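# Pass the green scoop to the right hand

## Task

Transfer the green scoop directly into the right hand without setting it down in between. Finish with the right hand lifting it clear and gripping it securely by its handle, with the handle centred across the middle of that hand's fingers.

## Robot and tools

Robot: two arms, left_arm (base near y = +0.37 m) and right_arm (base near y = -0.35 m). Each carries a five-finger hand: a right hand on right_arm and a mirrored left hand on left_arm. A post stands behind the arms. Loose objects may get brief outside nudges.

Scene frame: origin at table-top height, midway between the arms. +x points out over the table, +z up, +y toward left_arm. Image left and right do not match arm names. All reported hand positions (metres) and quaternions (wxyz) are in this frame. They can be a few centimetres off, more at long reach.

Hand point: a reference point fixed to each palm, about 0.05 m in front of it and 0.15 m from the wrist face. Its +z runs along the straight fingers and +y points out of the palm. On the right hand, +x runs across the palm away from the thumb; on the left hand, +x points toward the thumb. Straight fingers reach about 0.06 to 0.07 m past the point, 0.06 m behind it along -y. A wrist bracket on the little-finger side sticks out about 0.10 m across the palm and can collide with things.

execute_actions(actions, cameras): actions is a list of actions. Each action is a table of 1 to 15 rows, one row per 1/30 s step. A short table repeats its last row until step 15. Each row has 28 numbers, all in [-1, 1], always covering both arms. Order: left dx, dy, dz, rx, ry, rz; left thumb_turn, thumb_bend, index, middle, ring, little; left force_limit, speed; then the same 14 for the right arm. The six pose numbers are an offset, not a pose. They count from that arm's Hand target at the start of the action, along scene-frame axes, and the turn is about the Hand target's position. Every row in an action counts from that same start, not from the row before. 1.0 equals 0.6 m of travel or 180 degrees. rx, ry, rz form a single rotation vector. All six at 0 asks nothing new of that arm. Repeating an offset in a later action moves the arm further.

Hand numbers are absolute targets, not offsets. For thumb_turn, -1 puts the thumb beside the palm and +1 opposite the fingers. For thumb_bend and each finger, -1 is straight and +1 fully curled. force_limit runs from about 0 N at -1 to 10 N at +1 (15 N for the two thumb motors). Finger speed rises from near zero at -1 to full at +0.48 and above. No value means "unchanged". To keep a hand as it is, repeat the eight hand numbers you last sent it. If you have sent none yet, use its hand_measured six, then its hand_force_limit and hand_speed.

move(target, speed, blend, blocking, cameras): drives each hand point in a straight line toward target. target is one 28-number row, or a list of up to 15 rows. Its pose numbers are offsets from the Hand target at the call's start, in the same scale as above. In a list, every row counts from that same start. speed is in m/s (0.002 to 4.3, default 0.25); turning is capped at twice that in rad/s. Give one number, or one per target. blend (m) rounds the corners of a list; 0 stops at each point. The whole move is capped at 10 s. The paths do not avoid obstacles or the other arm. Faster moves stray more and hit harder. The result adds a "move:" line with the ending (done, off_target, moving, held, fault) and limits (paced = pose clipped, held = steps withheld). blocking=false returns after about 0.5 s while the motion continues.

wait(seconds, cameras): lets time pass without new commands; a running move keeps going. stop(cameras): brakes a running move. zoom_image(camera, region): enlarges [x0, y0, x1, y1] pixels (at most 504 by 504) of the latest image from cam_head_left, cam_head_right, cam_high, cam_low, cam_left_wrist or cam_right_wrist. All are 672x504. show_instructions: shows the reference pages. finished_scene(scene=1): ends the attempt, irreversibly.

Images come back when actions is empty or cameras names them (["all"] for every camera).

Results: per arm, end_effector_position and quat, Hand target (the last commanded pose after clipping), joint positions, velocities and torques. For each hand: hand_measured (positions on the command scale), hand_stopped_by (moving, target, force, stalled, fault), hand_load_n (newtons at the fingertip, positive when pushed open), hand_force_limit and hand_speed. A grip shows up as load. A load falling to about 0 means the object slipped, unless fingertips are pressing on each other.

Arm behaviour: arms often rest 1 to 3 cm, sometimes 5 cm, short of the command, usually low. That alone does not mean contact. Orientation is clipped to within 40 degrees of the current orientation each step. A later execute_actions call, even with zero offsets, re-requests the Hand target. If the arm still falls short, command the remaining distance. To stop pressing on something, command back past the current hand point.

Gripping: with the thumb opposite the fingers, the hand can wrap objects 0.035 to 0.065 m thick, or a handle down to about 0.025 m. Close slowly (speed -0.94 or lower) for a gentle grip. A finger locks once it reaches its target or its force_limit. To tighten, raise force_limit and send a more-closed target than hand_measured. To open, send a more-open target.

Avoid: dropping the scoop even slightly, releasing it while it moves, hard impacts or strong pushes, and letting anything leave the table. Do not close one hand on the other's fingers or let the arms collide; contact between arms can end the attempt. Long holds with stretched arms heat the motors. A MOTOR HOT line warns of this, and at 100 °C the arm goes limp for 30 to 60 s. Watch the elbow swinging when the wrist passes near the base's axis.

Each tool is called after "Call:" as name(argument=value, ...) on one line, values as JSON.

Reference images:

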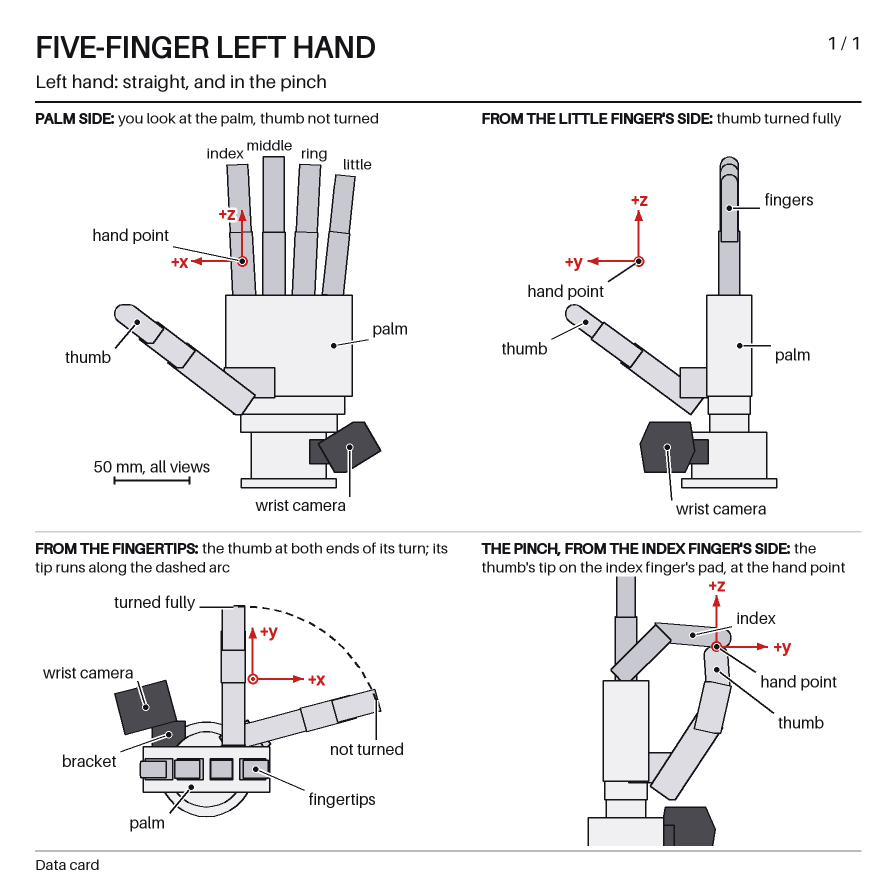

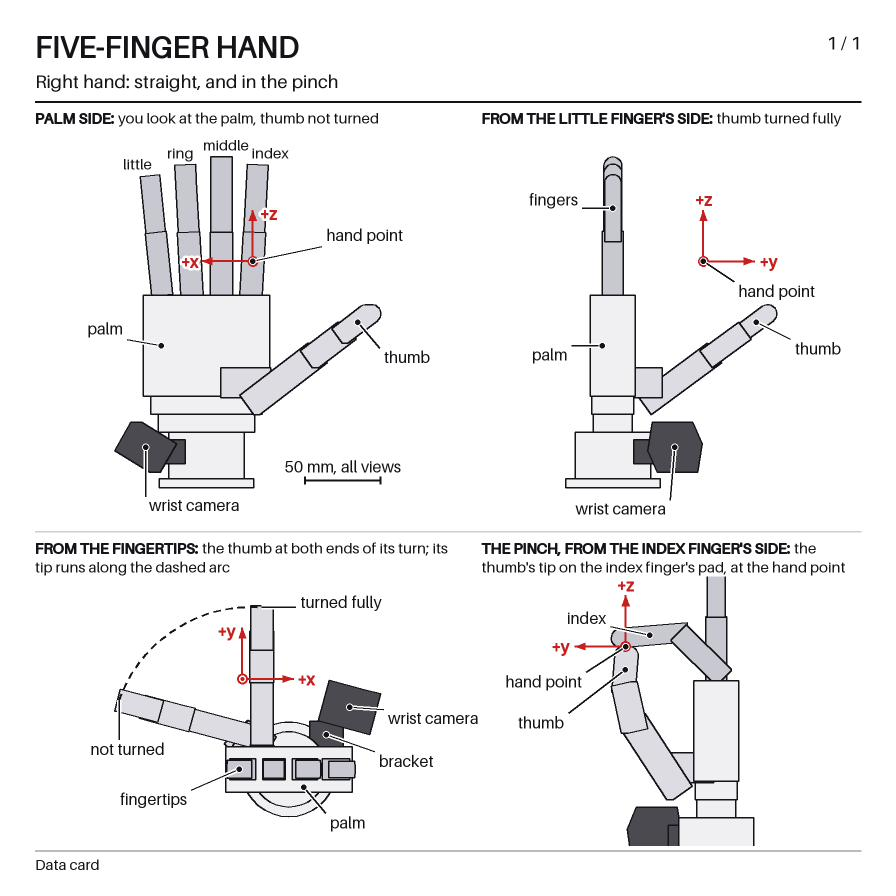

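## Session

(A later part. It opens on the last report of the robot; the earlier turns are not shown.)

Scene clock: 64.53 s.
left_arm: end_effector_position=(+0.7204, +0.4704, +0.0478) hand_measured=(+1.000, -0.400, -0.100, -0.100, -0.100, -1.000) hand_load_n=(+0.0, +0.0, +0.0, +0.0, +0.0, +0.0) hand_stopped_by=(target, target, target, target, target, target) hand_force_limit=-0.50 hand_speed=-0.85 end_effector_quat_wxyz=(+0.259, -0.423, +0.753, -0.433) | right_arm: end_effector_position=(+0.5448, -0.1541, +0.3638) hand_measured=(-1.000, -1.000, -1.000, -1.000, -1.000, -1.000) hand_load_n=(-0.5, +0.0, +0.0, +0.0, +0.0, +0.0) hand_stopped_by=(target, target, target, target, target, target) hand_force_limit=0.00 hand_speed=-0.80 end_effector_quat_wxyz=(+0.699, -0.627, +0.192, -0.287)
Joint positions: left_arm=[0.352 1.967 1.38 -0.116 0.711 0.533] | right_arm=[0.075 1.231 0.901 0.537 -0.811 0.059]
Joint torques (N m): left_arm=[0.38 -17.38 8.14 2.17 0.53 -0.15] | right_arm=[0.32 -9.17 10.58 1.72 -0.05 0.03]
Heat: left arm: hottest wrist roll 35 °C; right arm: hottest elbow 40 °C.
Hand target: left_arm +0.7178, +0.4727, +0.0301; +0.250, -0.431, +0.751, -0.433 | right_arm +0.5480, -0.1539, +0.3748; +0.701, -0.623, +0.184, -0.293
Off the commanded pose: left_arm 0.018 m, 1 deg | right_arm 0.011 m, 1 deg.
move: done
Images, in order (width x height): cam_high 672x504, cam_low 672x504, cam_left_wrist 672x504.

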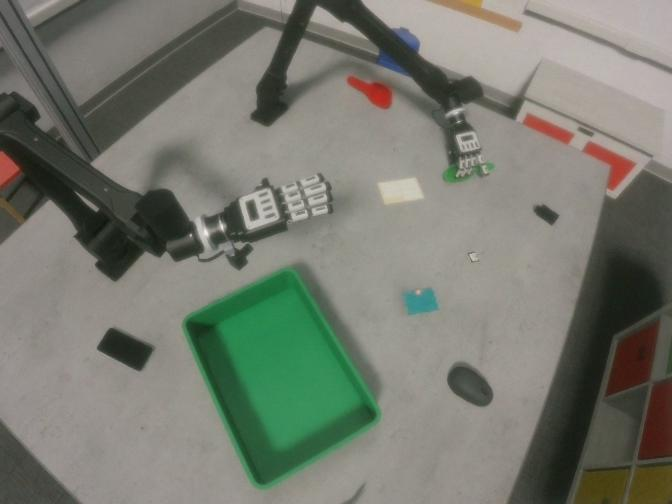

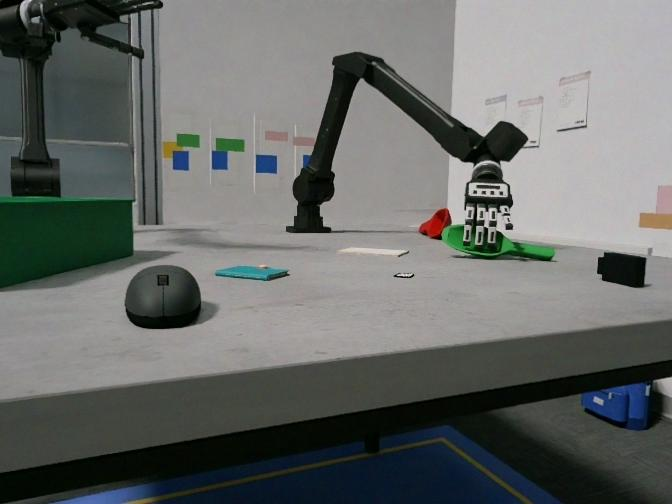

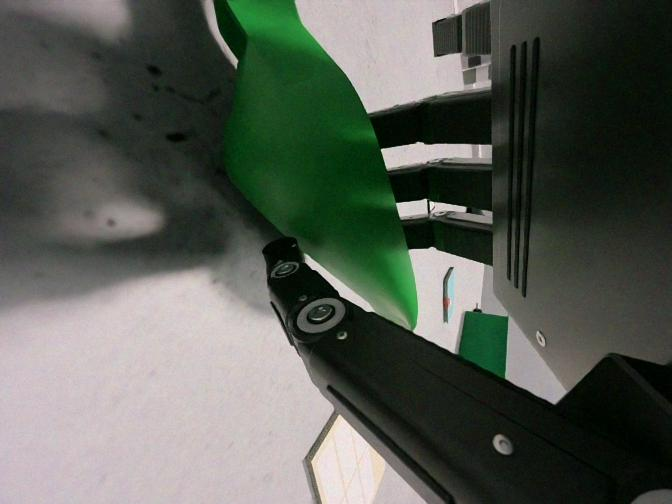

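Call:
move(target=[0,0,0,0,0,0,1,-0.25,0.1,0.1,0.1,-1,-0.5,-0.9,0,0,0,0,0,0,-1,-1,-1,-1,-1,-1,0,-0.8], speed=0.04, cameras=["cam_left_wrist","cam_low","cam_high"])

Call:
zoom_image(camera="cam_low", region=[435, 155, 565, 270])

Call:
zoom_image(camera="cam_left_wrist", region=[90, 0, 430, 360])

Scene clock: 66.00 s.
left_arm: end_effector_position=(+0.7204, +0.4704, +0.0478) hand_measured=(+1.000, -0.274, +0.100, +0.100, +0.100, -1.000) hand_load_n=(+1.0, +4.0, +2.0, +0.0, +1.0, +0.0) hand_stopped_by=(target, force, target, target, target, target) hand_force_limit=-0.50 hand_speed=-0.90 end_effector_quat_wxyz=(+0.259, -0.423, +0.753, -0.433) | right_arm: end_effector_position=(+0.5448, -0.1541, +0.3638) hand_measured=(-1.000, -1.000, -1.000, -1.000, -1.000, -1.000) hand_load_n=(-0.5, +0.0, -0.5, +0.0, +0.0, +0.0) hand_stopped_by=(target, target, target, target, target, target) hand_force_limit=0.00 hand_speed=-0.80 end_effector_quat_wxyz=(+0.699, -0.627, +0.192, -0.287)
Joint positions: left_arm=[0.352 1.967 1.38 -0.116 0.711 0.533] | right_arm=[0.075 1.231 0.901 0.537 -0.811 0.059]
Joint torques (N m): left_arm=[0.32 -17.14 7.97 2.07 0.53 -0.13] | right_arm=[-0.32 -9.23 10.56 1.77 -0.03 0]
Heat: left arm: hottest wrist roll 35 °C; right arm: hottest elbow 40 °C.
Hand target: left_arm +0.7178, +0.4727, +0.0301; +0.250, -0.431, +0.751, -0.433 | right_arm +0.5480, -0.1539, +0.3748; +0.701, -0.623, +0.184, -0.293
Off the commanded pose: left_arm 0.018 m, 1 deg | right_arm 0.011 m, 1 deg.
move: done
Images, in order (width x height): cam_high 672x504, cam_low 672x504, cam_left_wrist 672x504.

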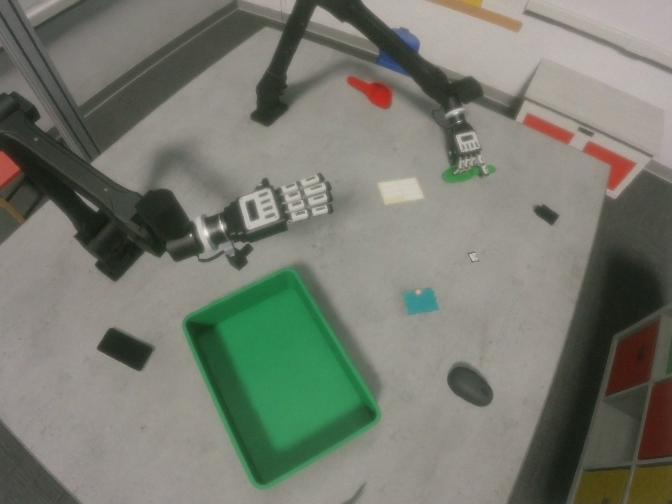

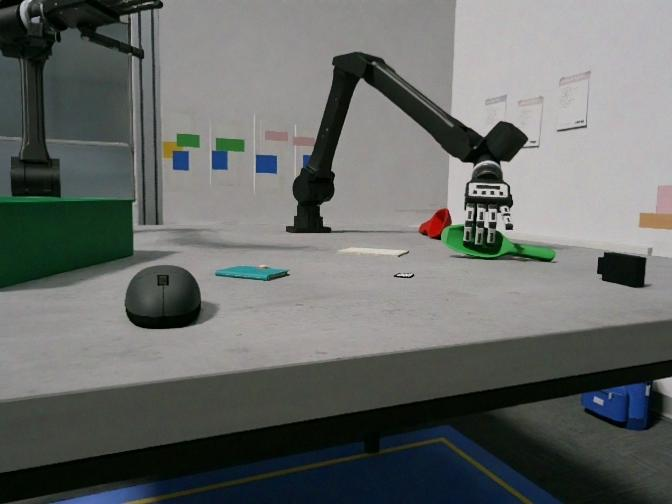

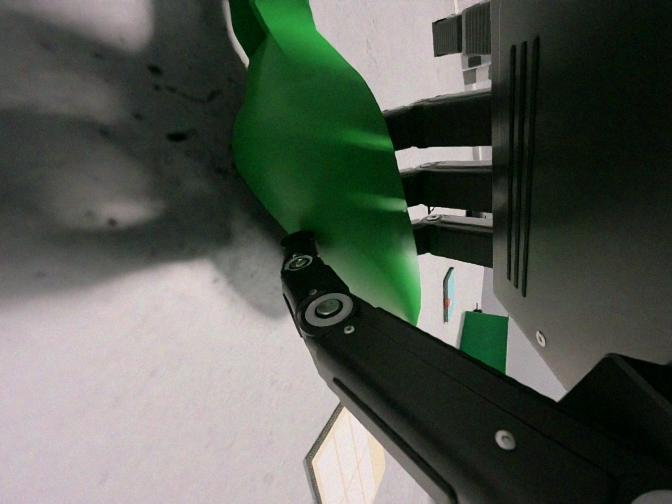

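Scaled by 3.877.

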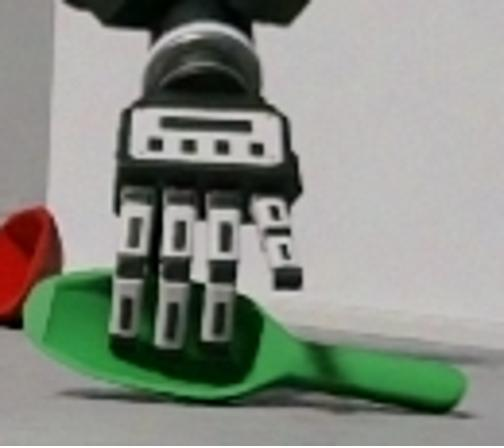

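Scaled by 1.400.

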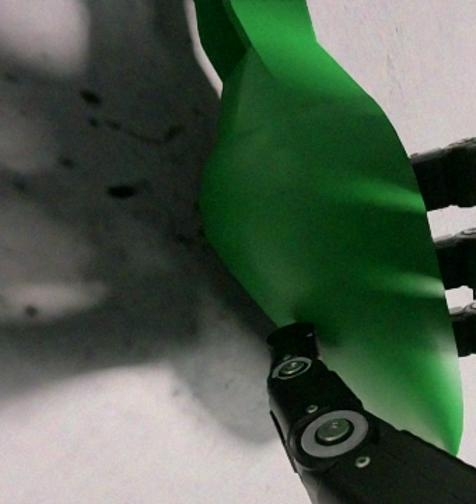

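Call:
move(target=[0,0,0,0,0,0,1,-0.1,0.35,0.35,0.35,-1,-0.2,-0.9,0,0,0,0,0,0,-1,-1,-1,-1,-1,-1,0,-0.8], speed=0.04, cameras=["cam_left_wrist","cam_low","cam_high"])

Call:
zoom_image(camera="cam_low", region=[435, 155, 565, 270])

Call:
zoom_image(camera="cam_left_wrist", region=[90, 0, 430, 360])

Scene clock: 67.23 s.
left_arm: end_effector_position=(+0.7204, +0.4704, +0.0478) hand_measured=(+1.000, -0.270, +0.144, +0.182, +0.294, -1.000) hand_load_n=(+3.5, +13.5, +7.0, +3.5, +5.0, +0.0) hand_stopped_by=(target, force, force, force, force, target) hand_force_limit=-0.20 hand_speed=-0.90 end_effector_quat_wxyz=(+0.259, -0.423, +0.753, -0.433) | right_arm: end_effector_position=(+0.5448, -0.1541, +0.3638) hand_measured=(-1.000, -1.000, -1.000, -1.000, -1.000, -1.000) hand_load_n=(-0.5, +0.0, -0.5, +0.0, +0.0, +0.0) hand_stopped_by=(target, target, target, target, target, target) hand_force_limit=0.00 hand_speed=-0.80 end_effector_quat_wxyz=(+0.699, -0.627, +0.192, -0.287)
Joint positions: left_arm=[0.352 1.967 1.38 -0.116 0.711 0.533] | right_arm=[0.075 1.231 0.901 0.537 -0.811 0.059]
Joint torques (N m): left_arm=[0.91 -17.38 8.01 2.09 0.53 -0.14] | right_arm=[-0.09 -9.29 10.54 1.65 -0.01 0]
Heat: left arm: hottest wrist roll 35 °C; right arm: hottest elbow 40 °C.
Hand target: left_arm +0.7178, +0.4727, +0.0302; +0.250, -0.431, +0.751, -0.433 | right_arm +0.5480, -0.1539, +0.3748; +0.701, -0.623, +0.184, -0.293
Off the commanded pose: left_arm 0.018 m, 1 deg | right_arm 0.011 m, 1 deg.
move: done
Images, in order (width x height): cam_high 672x504, cam_low 672x504, cam_left_wrist 672x504.

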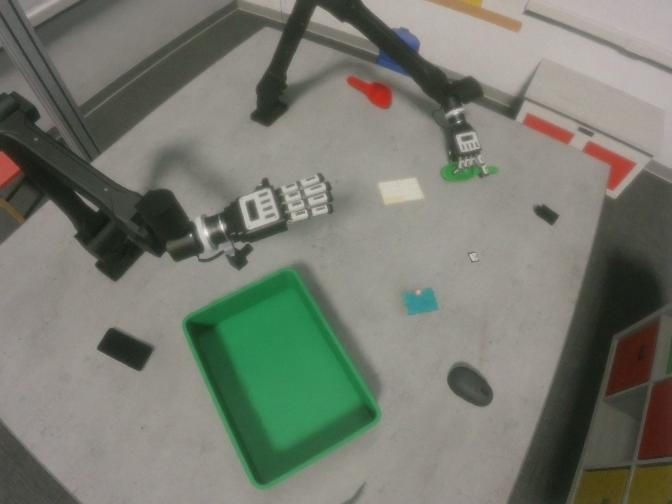

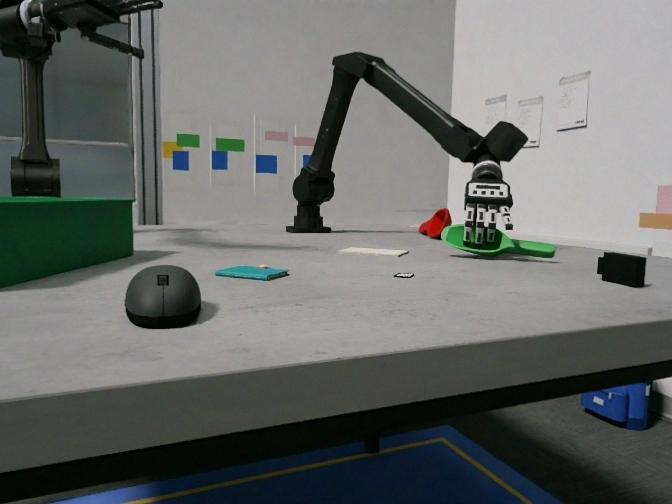

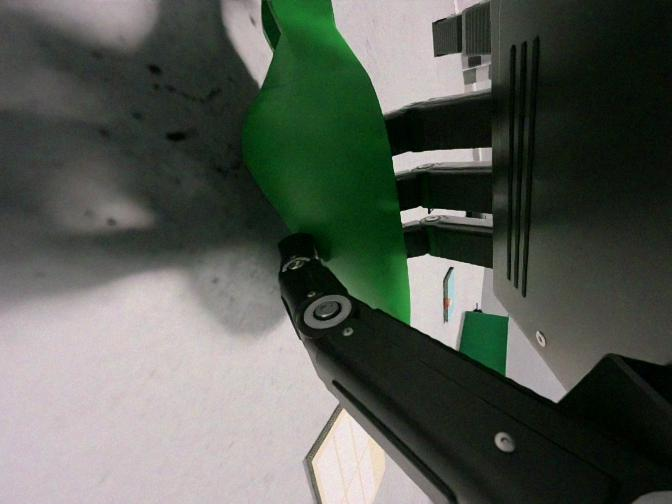

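Scaled by 3.877.

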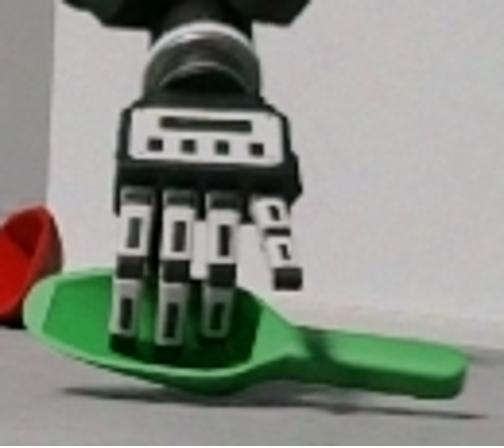

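Scaled by 1.400.

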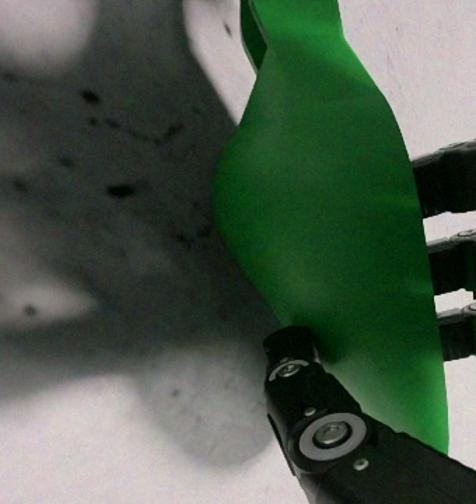

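Call:
move(target=[0,0,0.1,0,0,0,1,-0.1,0.35,0.35,0.35,-1,-0.2,-0.9,0,0,0,0,0,0,-1,-1,-1,-1,-1,-1,0,-0.8], speed=0.08, cameras=["cam_low","cam_high","cam_left_wrist"])

Scene clock: 69.77 s.
left_arm: end_effector_position=(+0.7055, +0.4653, +0.0709) hand_measured=(+1.000, -0.270, +0.144, +0.182, +0.294, -1.000) hand_load_n=(+3.5, +13.5, +7.0, +3.5, +5.0, +0.0) hand_stopped_by=(target, force, force, force, force, target) hand_force_limit=-0.20 hand_speed=-0.90 end_effector_quat_wxyz=(+0.237, -0.435, +0.755, -0.429) | right_arm: end_effector_position=(+0.5448, -0.1541, +0.3638) hand_measured=(-1.000, -1.000, -1.000, -1.000, -1.000, -1.000) hand_load_n=(-0.5, +0.0, +0.0, +0.0, +0.0, +0.0) hand_stopped_by=(target, target, target, target, target, target) hand_force_limit=0.00 hand_speed=-0.80 end_effector_quat_wxyz=(+0.699, -0.627, +0.192, -0.287)
Joint positions: left_arm=[0.352 1.915 1.386 -0.227 0.712 0.533] | right_arm=[0.075 1.231 0.901 0.537 -0.811 0.059]
Joint torques (N m): left_arm=[0.73 -19.72 11.7 1.05 0.55 -0.15] | right_arm=[0.09 -9.23 10.67 1.72 -0.01 0.03]
Heat: left arm: hottest wrist roll 35 °C; right arm: hottest elbow 40 °C.
Hand target: left_arm +0.7177, +0.4727, +0.0901; +0.250, -0.431, +0.751, -0.433 | right_arm +0.5480, -0.1539, +0.3748; +0.701, -0.623, +0.184, -0.293
Off the commanded pose: left_arm 0.024 m, 2 deg | right_arm 0.011 m, 1 deg.
move: off_target (left_arm)
Images, in order (width x height): cam_high 672x504, cam_low 672x504, cam_left_wrist 672x504.

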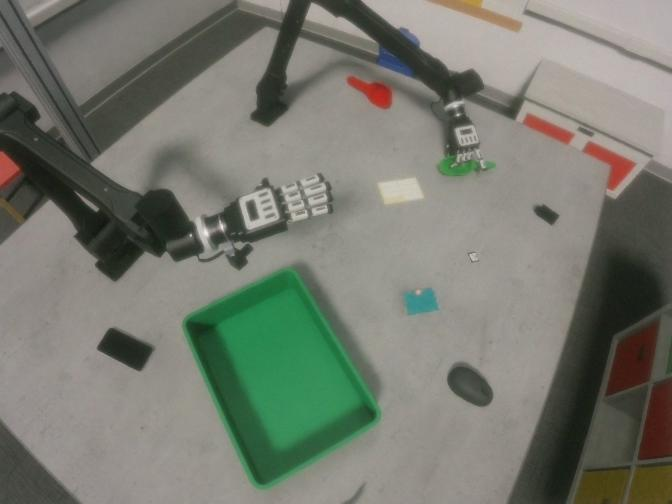

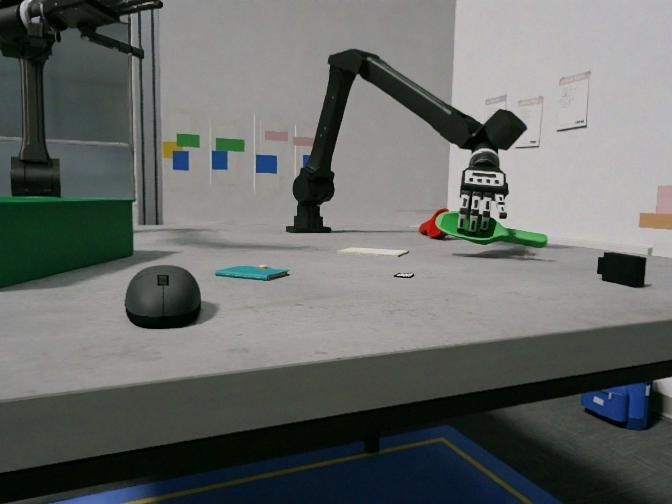

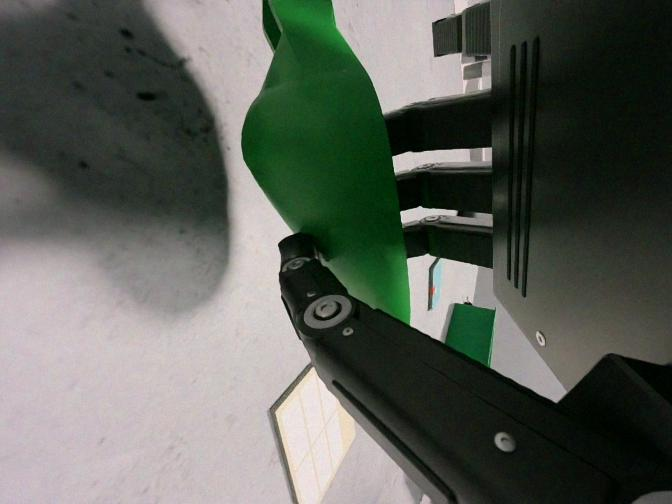

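Call:
zoom_image(camera="cam_low", region=[400, 120, 580, 280])

Call:
move(target=[0,0,0.1,0,0,0,1,-0.1,0.35,0.35,0.35,-1,-0.2,-0.9,0,0,0,0,0,0,-1,-1,-1,-1,-1,-1,0,-0.8], speed=0.1, cameras=["cam_low","cam_left_wrist"])

Scaled by 2.800.

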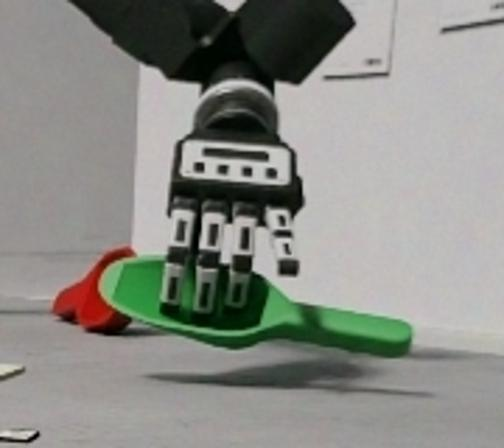

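Scene clock: 71.27 s.
left_arm: end_effector_position=(+0.7077, +0.4661, +0.1331) hand_measured=(+1.000, -0.270, +0.144, +0.182, +0.294, -1.000) hand_load_n=(+3.5, +13.5, +6.5, +3.5, +5.0, +0.0) hand_stopped_by=(target, force, force, force, force, target) hand_force_limit=-0.20 hand_speed=-0.90 end_effector_quat_wxyz=(+0.239, -0.434, +0.755, -0.430) | right_arm: end_effector_position=(+0.5448, -0.1541, +0.3638) hand_measured=(-1.000, -1.000, -1.000, -1.000, -1.000, -1.000) hand_load_n=(-0.5, +0.0, +0.0, +0.0, +0.0, +0.0) hand_stopped_by=(target, target, target, target, target, target) hand_force_limit=0.00 hand_speed=-0.80 end_effector_quat_wxyz=(+0.699, -0.627, +0.192, -0.287)
Joint positions: left_arm=[0.352 1.847 1.463 -0.365 0.712 0.533] | right_arm=[0.075 1.231 0.901 0.537 -0.811 0.059]
Joint torques (N m): left_arm=[0.56 -18.9 12.15 1.11 0.56 -0.15] | right_arm=[-0.44 -9 10.54 1.73 -0.01 0.01]
Heat: left arm: hottest wrist roll 35 °C; right arm: hottest elbow 40 °C.
Hand target: left_arm +0.7177, +0.4727, +0.1499; +0.250, -0.431, +0.751, -0.433 | right_arm +0.5480, -0.1539, +0.3748; +0.701, -0.623, +0.184, -0.293
Off the commanded pose: left_arm 0.021 m, 1 deg | right_arm 0.011 m, 1 deg.
move: off_target (left_arm)

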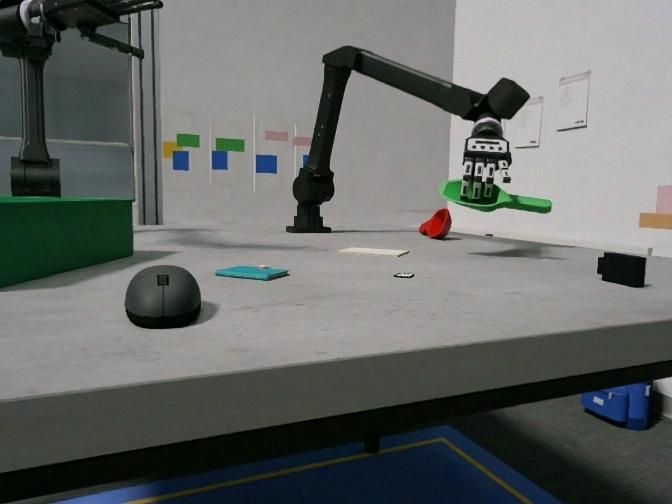

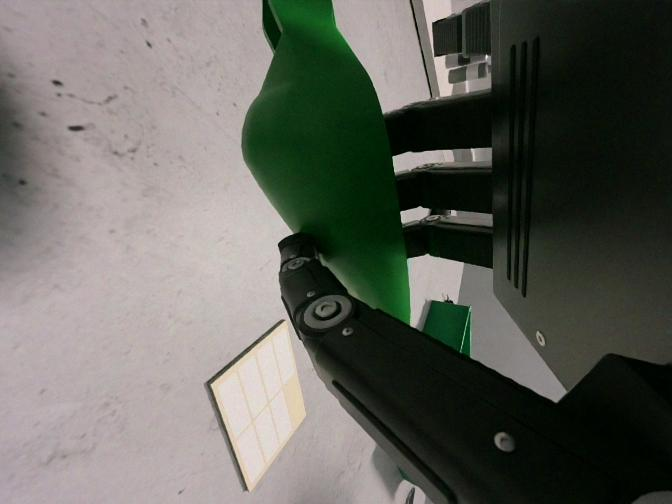

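Call:
move(target=[-0.397,-0.622,0.45,-0.48,0.1525,0.1097,1,-0.1,0.35,0.35,0.35,-1,-0.2,-0.9,0.02,0.123,-0.125,0.3647,0.3903,-0.0246,1,-1,-1,-1,-1,-1,0,0], speed=0.17, cameras=["all"])

Scene clock: 89.37 s.
left_arm: end_effector_position=(+0.4822, +0.0986, +0.4155) hand_measured=(+1.000, -0.270, +0.144, +0.182, +0.294, -1.000) hand_load_n=(+3.5, +14.0, +7.0, +3.5, +5.0, +0.0) hand_stopped_by=(target, force, force, force, force, target) hand_force_limit=-0.20 hand_speed=-0.90 end_effector_quat_wxyz=(+0.207, +0.679, -0.219, +0.669) | right_arm: end_effector_position=(+0.5630, -0.0864, +0.3080) hand_measured=(+1.000, -1.000, -1.000, -1.000, -1.000, -1.000) hand_load_n=(-0.5, +0.0, +0.0, +0.0, +0.0, +0.0) hand_stopped_by=(target, target, target, target, target, target) hand_force_limit=0.00 hand_speed=0.00 end_effector_quat_wxyz=(+0.680, -0.212, +0.671, +0.205)
Joint positions: left_arm=[-0.311 1.057 0.777 0.26 0.276 -1.554] | right_arm=[0.272 1.42 0.754 0.675 -0.339 1.561]
Joint torques (N m): left_arm=[-0.26 -7.36 9.52 2.8 -0.08 -0.27] | right_arm=[0.97 -9.88 7.35 2.19 -0.12 0.12]
Heat: left arm: hottest elbow 35 °C; right arm: hottest elbow 40 °C.
Hand target: left_arm +0.4796, +0.0994, +0.4199; +0.212, +0.674, -0.213, +0.674 | right_arm +0.5600, -0.0800, +0.2996; +0.674, -0.213, +0.675, +0.212
Off the commanded pose: left_arm 0.005 m, 1 deg | right_arm 0.011 m, 1 deg.
move: off_target (right_arm)

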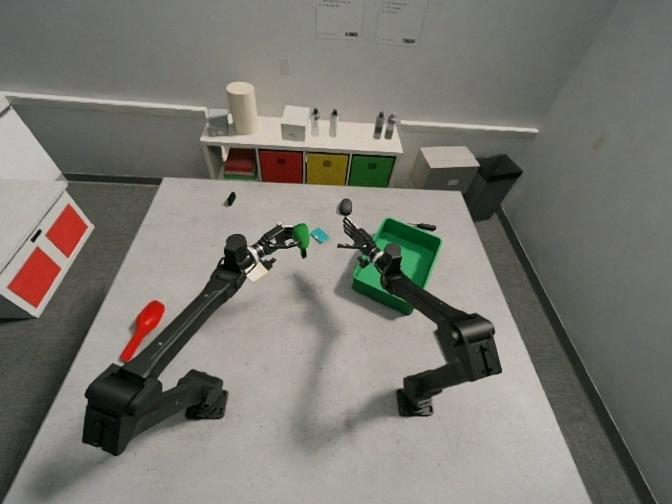

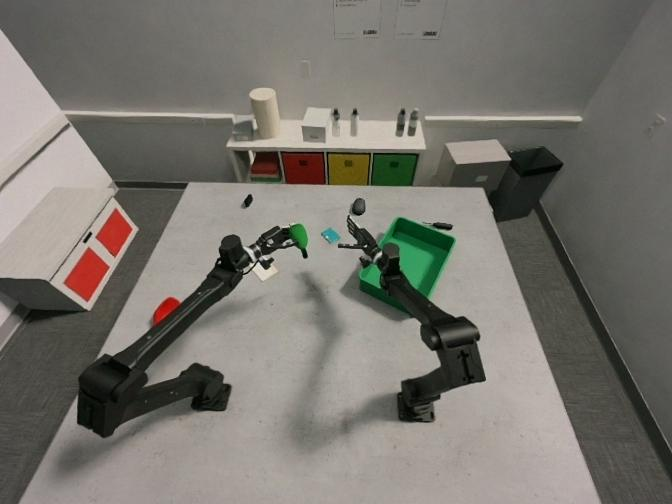

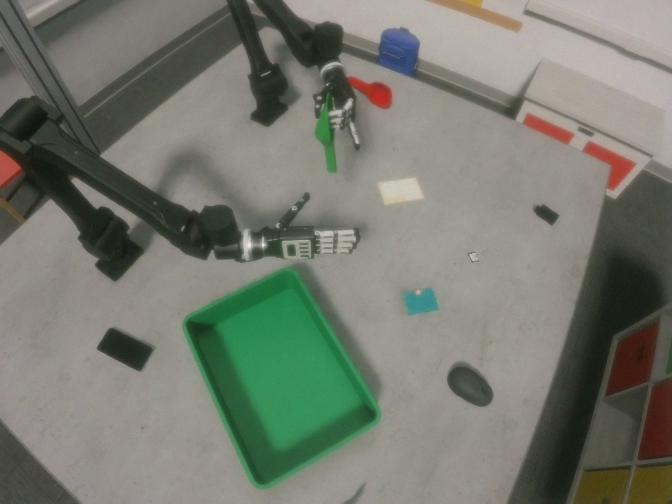

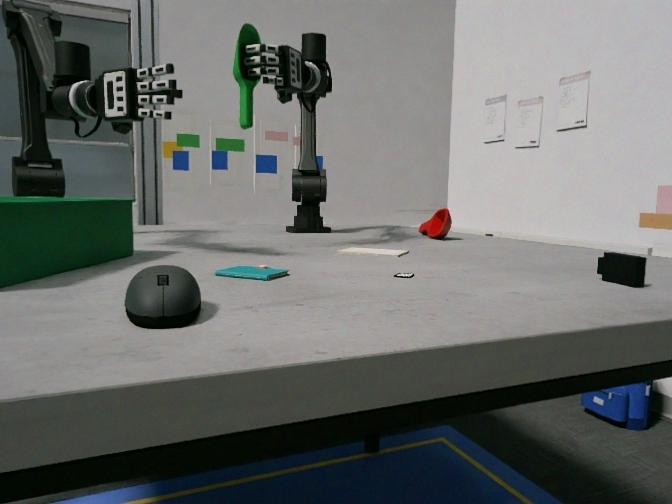

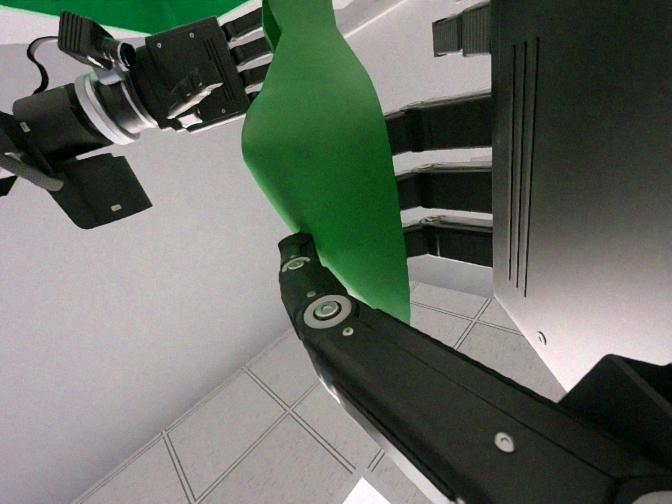

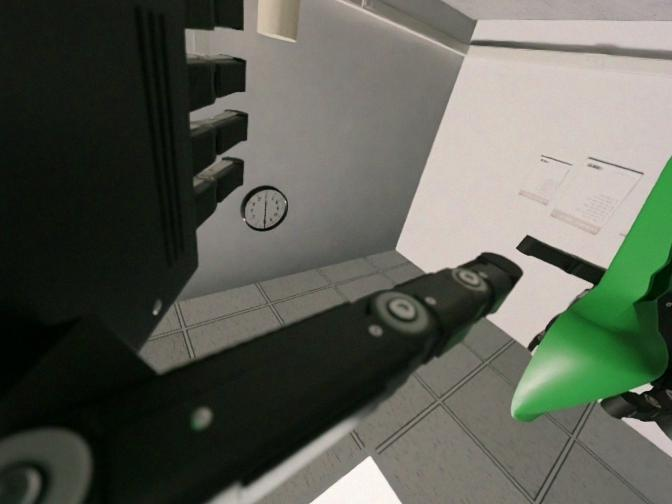

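Call:
zoom_image(camera="cam_low", region=[0, 0, 340, 220])

Call:
zoom_image(camera="cam_head_left", region=[200, 190, 440, 320])

Call:
zoom_image(camera="cam_high", region=[180, 10, 420, 290])

Scaled by 1.482.

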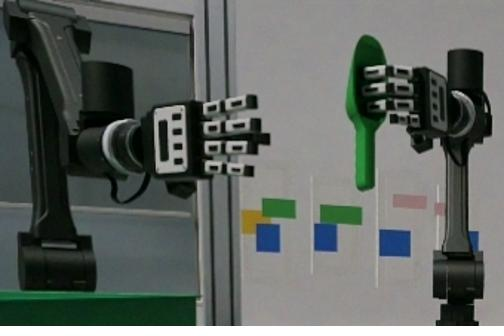

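Scaled by 2.100.

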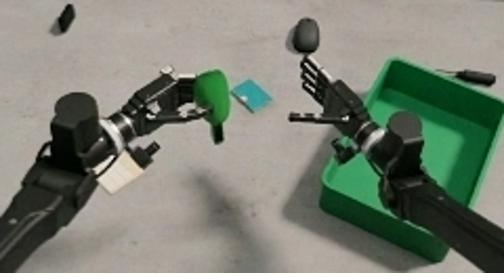

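Scaled by 1.800.

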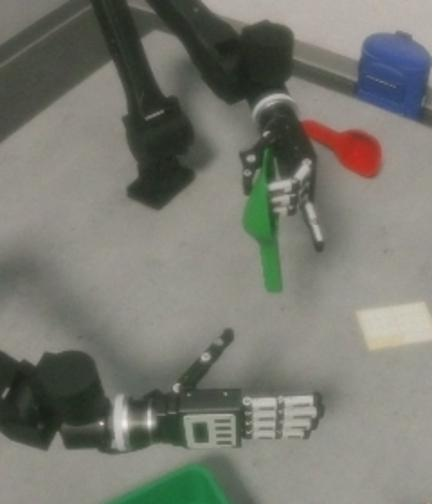

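Call:
zoom_image(camera="cam_low", region=[220, 10, 340, 140])

Call:
zoom_image(camera="cam_right_wrist", region=[420, 130, 672, 440])

Scaled by 3.877.

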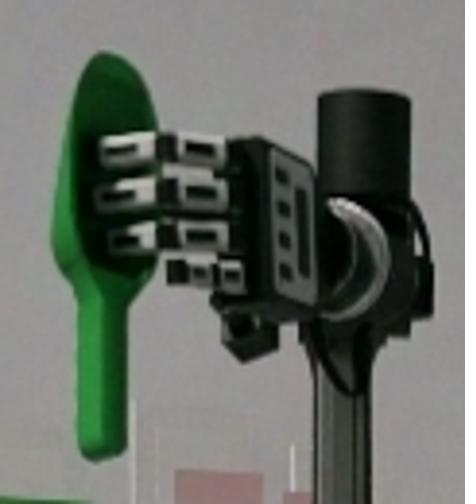

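Scaled by 1.626.

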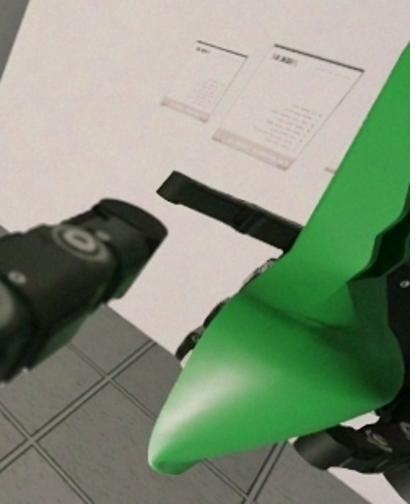

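Call:
zoom_image(camera="cam_head_left", region=[230, 200, 410, 290])

Call:
zoom_image(camera="cam_head_right", region=[230, 200, 410, 290])

Scaled by 2.800.

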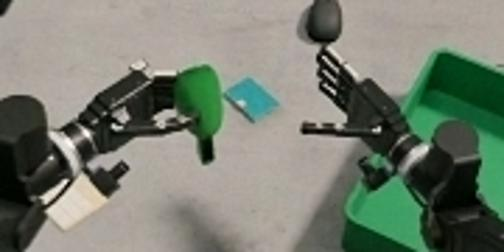

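Scaled by 2.800.

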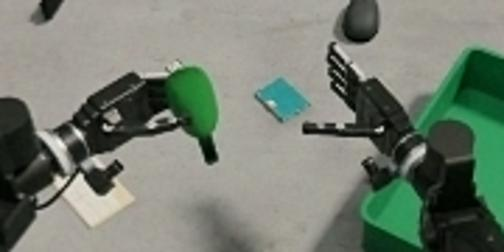

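Call:
zoom_image(camera="cam_left_wrist", region=[0, 0, 340, 250])

Scaled by 1.482.

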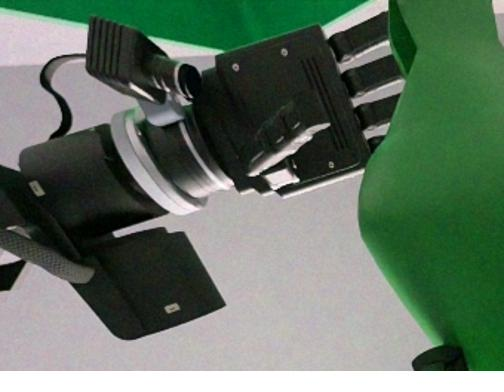

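Call:
zoom_image(camera="cam_left_wrist", region=[130, 0, 280, 140])

Scaled by 3.360.

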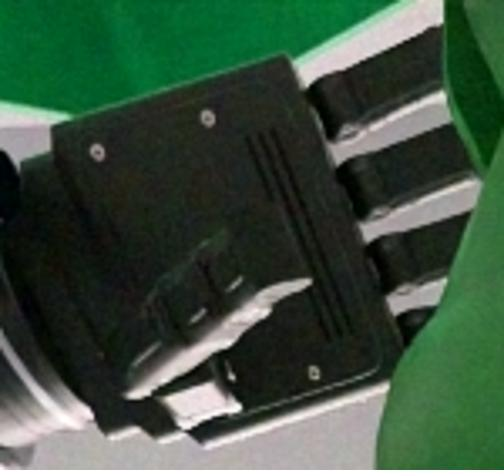

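Call:
move(target=[0,0,0,0,0,0,1,-0.1,0.35,0.35,0.35,-1,-0.2,-0.9,-0.145,0.1617,0.035,0,0,0,1,-1,-1,-1,-1,-1,0,0], speed=0.12, cameras=["all"])

Scene clock: 103.60 s.
left_arm: end_effector_position=(+0.4822, +0.0986, +0.4155) hand_measured=(+1.000, -0.270, +0.144, +0.182, +0.294, -1.000) hand_load_n=(+3.5, +13.5, +7.0, +3.5, +5.0, +0.0) hand_stopped_by=(target, force, force, force, force, target) hand_force_limit=-0.20 hand_speed=-0.90 end_effector_quat_wxyz=(+0.208, +0.679, -0.219, +0.669) | right_arm: end_effector_position=(+0.4775, +0.0155, +0.3259) hand_measured=(+1.000, -1.000, -1.000, -1.000, -1.000, -1.000) hand_load_n=(+0.0, +0.0, +0.0, +0.0, +0.0, +0.0) hand_stopped_by=(target, target, target, target, target, target) hand_force_limit=0.00 hand_speed=0.00 end_effector_quat_wxyz=(+0.682, -0.212, +0.669, +0.209)
Joint positions: left_arm=[-0.311 1.057 0.777 0.26 0.276 -1.555] | right_arm=[0.601 1.294 0.684 0.626 -0.015 1.561]
Joint torques (N m): left_arm=[-0.03 -7.59 9.54 2.84 -0.07 -0.27] | right_arm=[0.62 -9.82 7.53 1.36 -0.08 0.12]
Heat: left arm: hottest elbow 35 °C; right arm: hottest elbow 38 °C.
Hand target: left_arm +0.4796, +0.0994, +0.4199; +0.212, +0.674, -0.213, +0.674 | right_arm +0.4730, +0.0171, +0.3206; +0.674, -0.213, +0.675, +0.212
Off the commanded pose: left_arm 0.005 m, 1 deg | right_arm 0.007 m, 1 deg.
move: done

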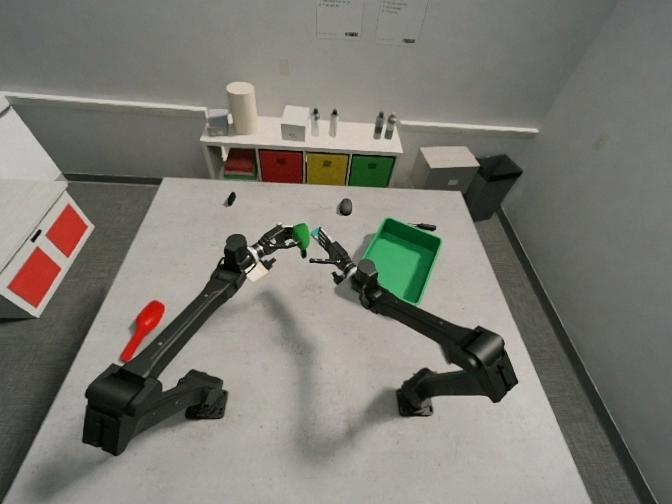

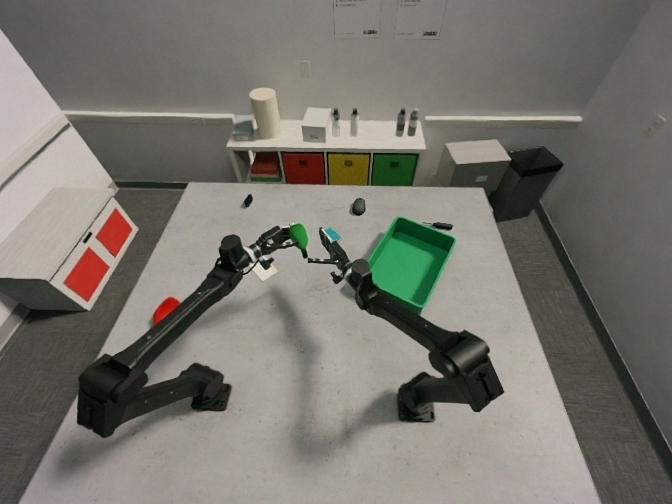

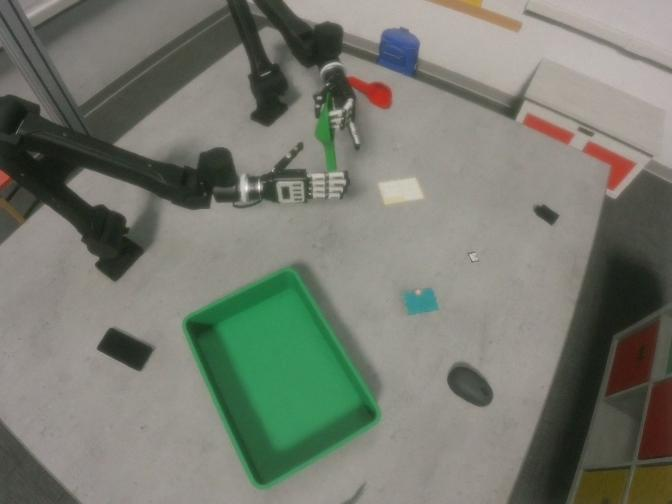

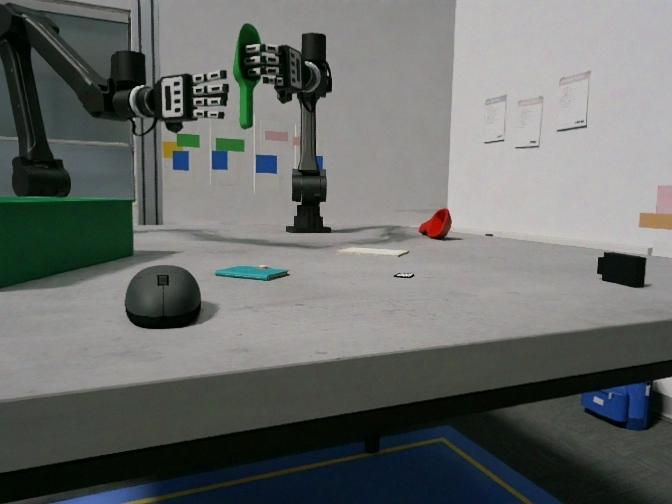

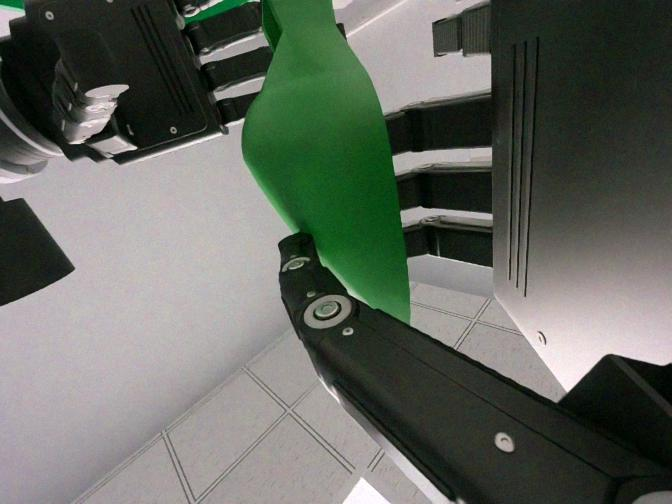

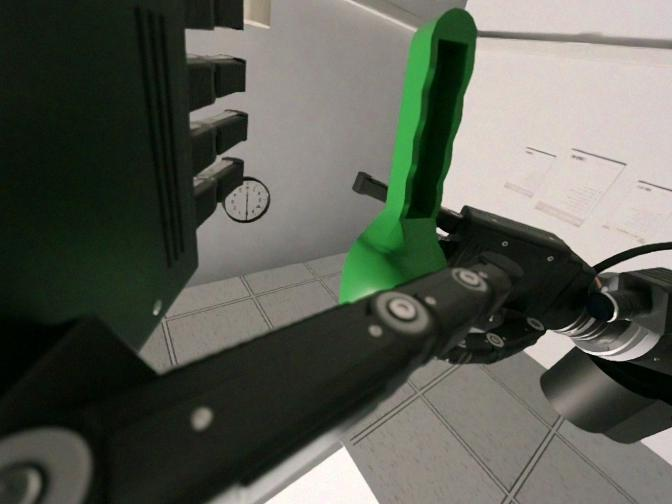

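Call:
zoom_image(camera="cam_right_wrist", region=[330, 0, 530, 300])

Call:
zoom_image(camera="cam_low", region=[100, 0, 340, 180])

Call:
zoom_image(camera="cam_high", region=[180, 70, 400, 230])

Call:
zoom_image(camera="cam_head_left", region=[230, 205, 400, 305])

Scaled by 1.680.

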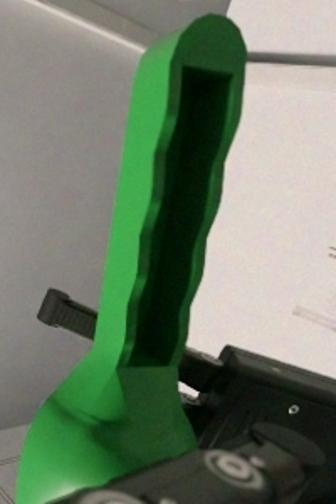

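Scaled by 2.100.

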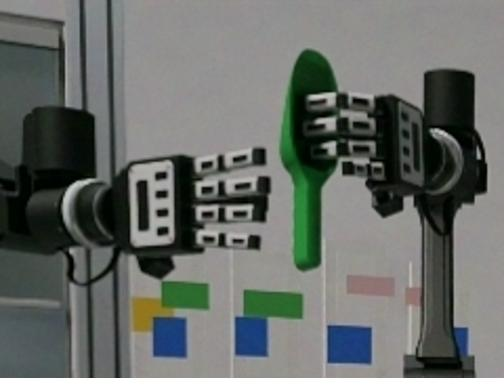

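Scaled by 2.291.

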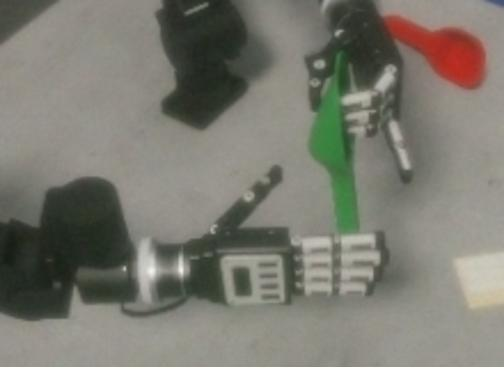

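Scaled by 2.965.

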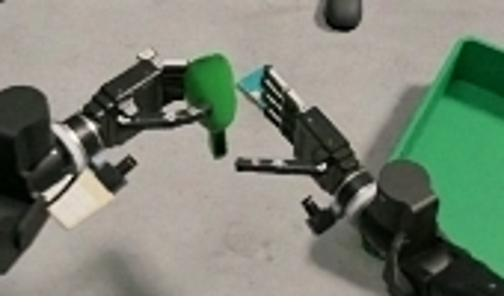

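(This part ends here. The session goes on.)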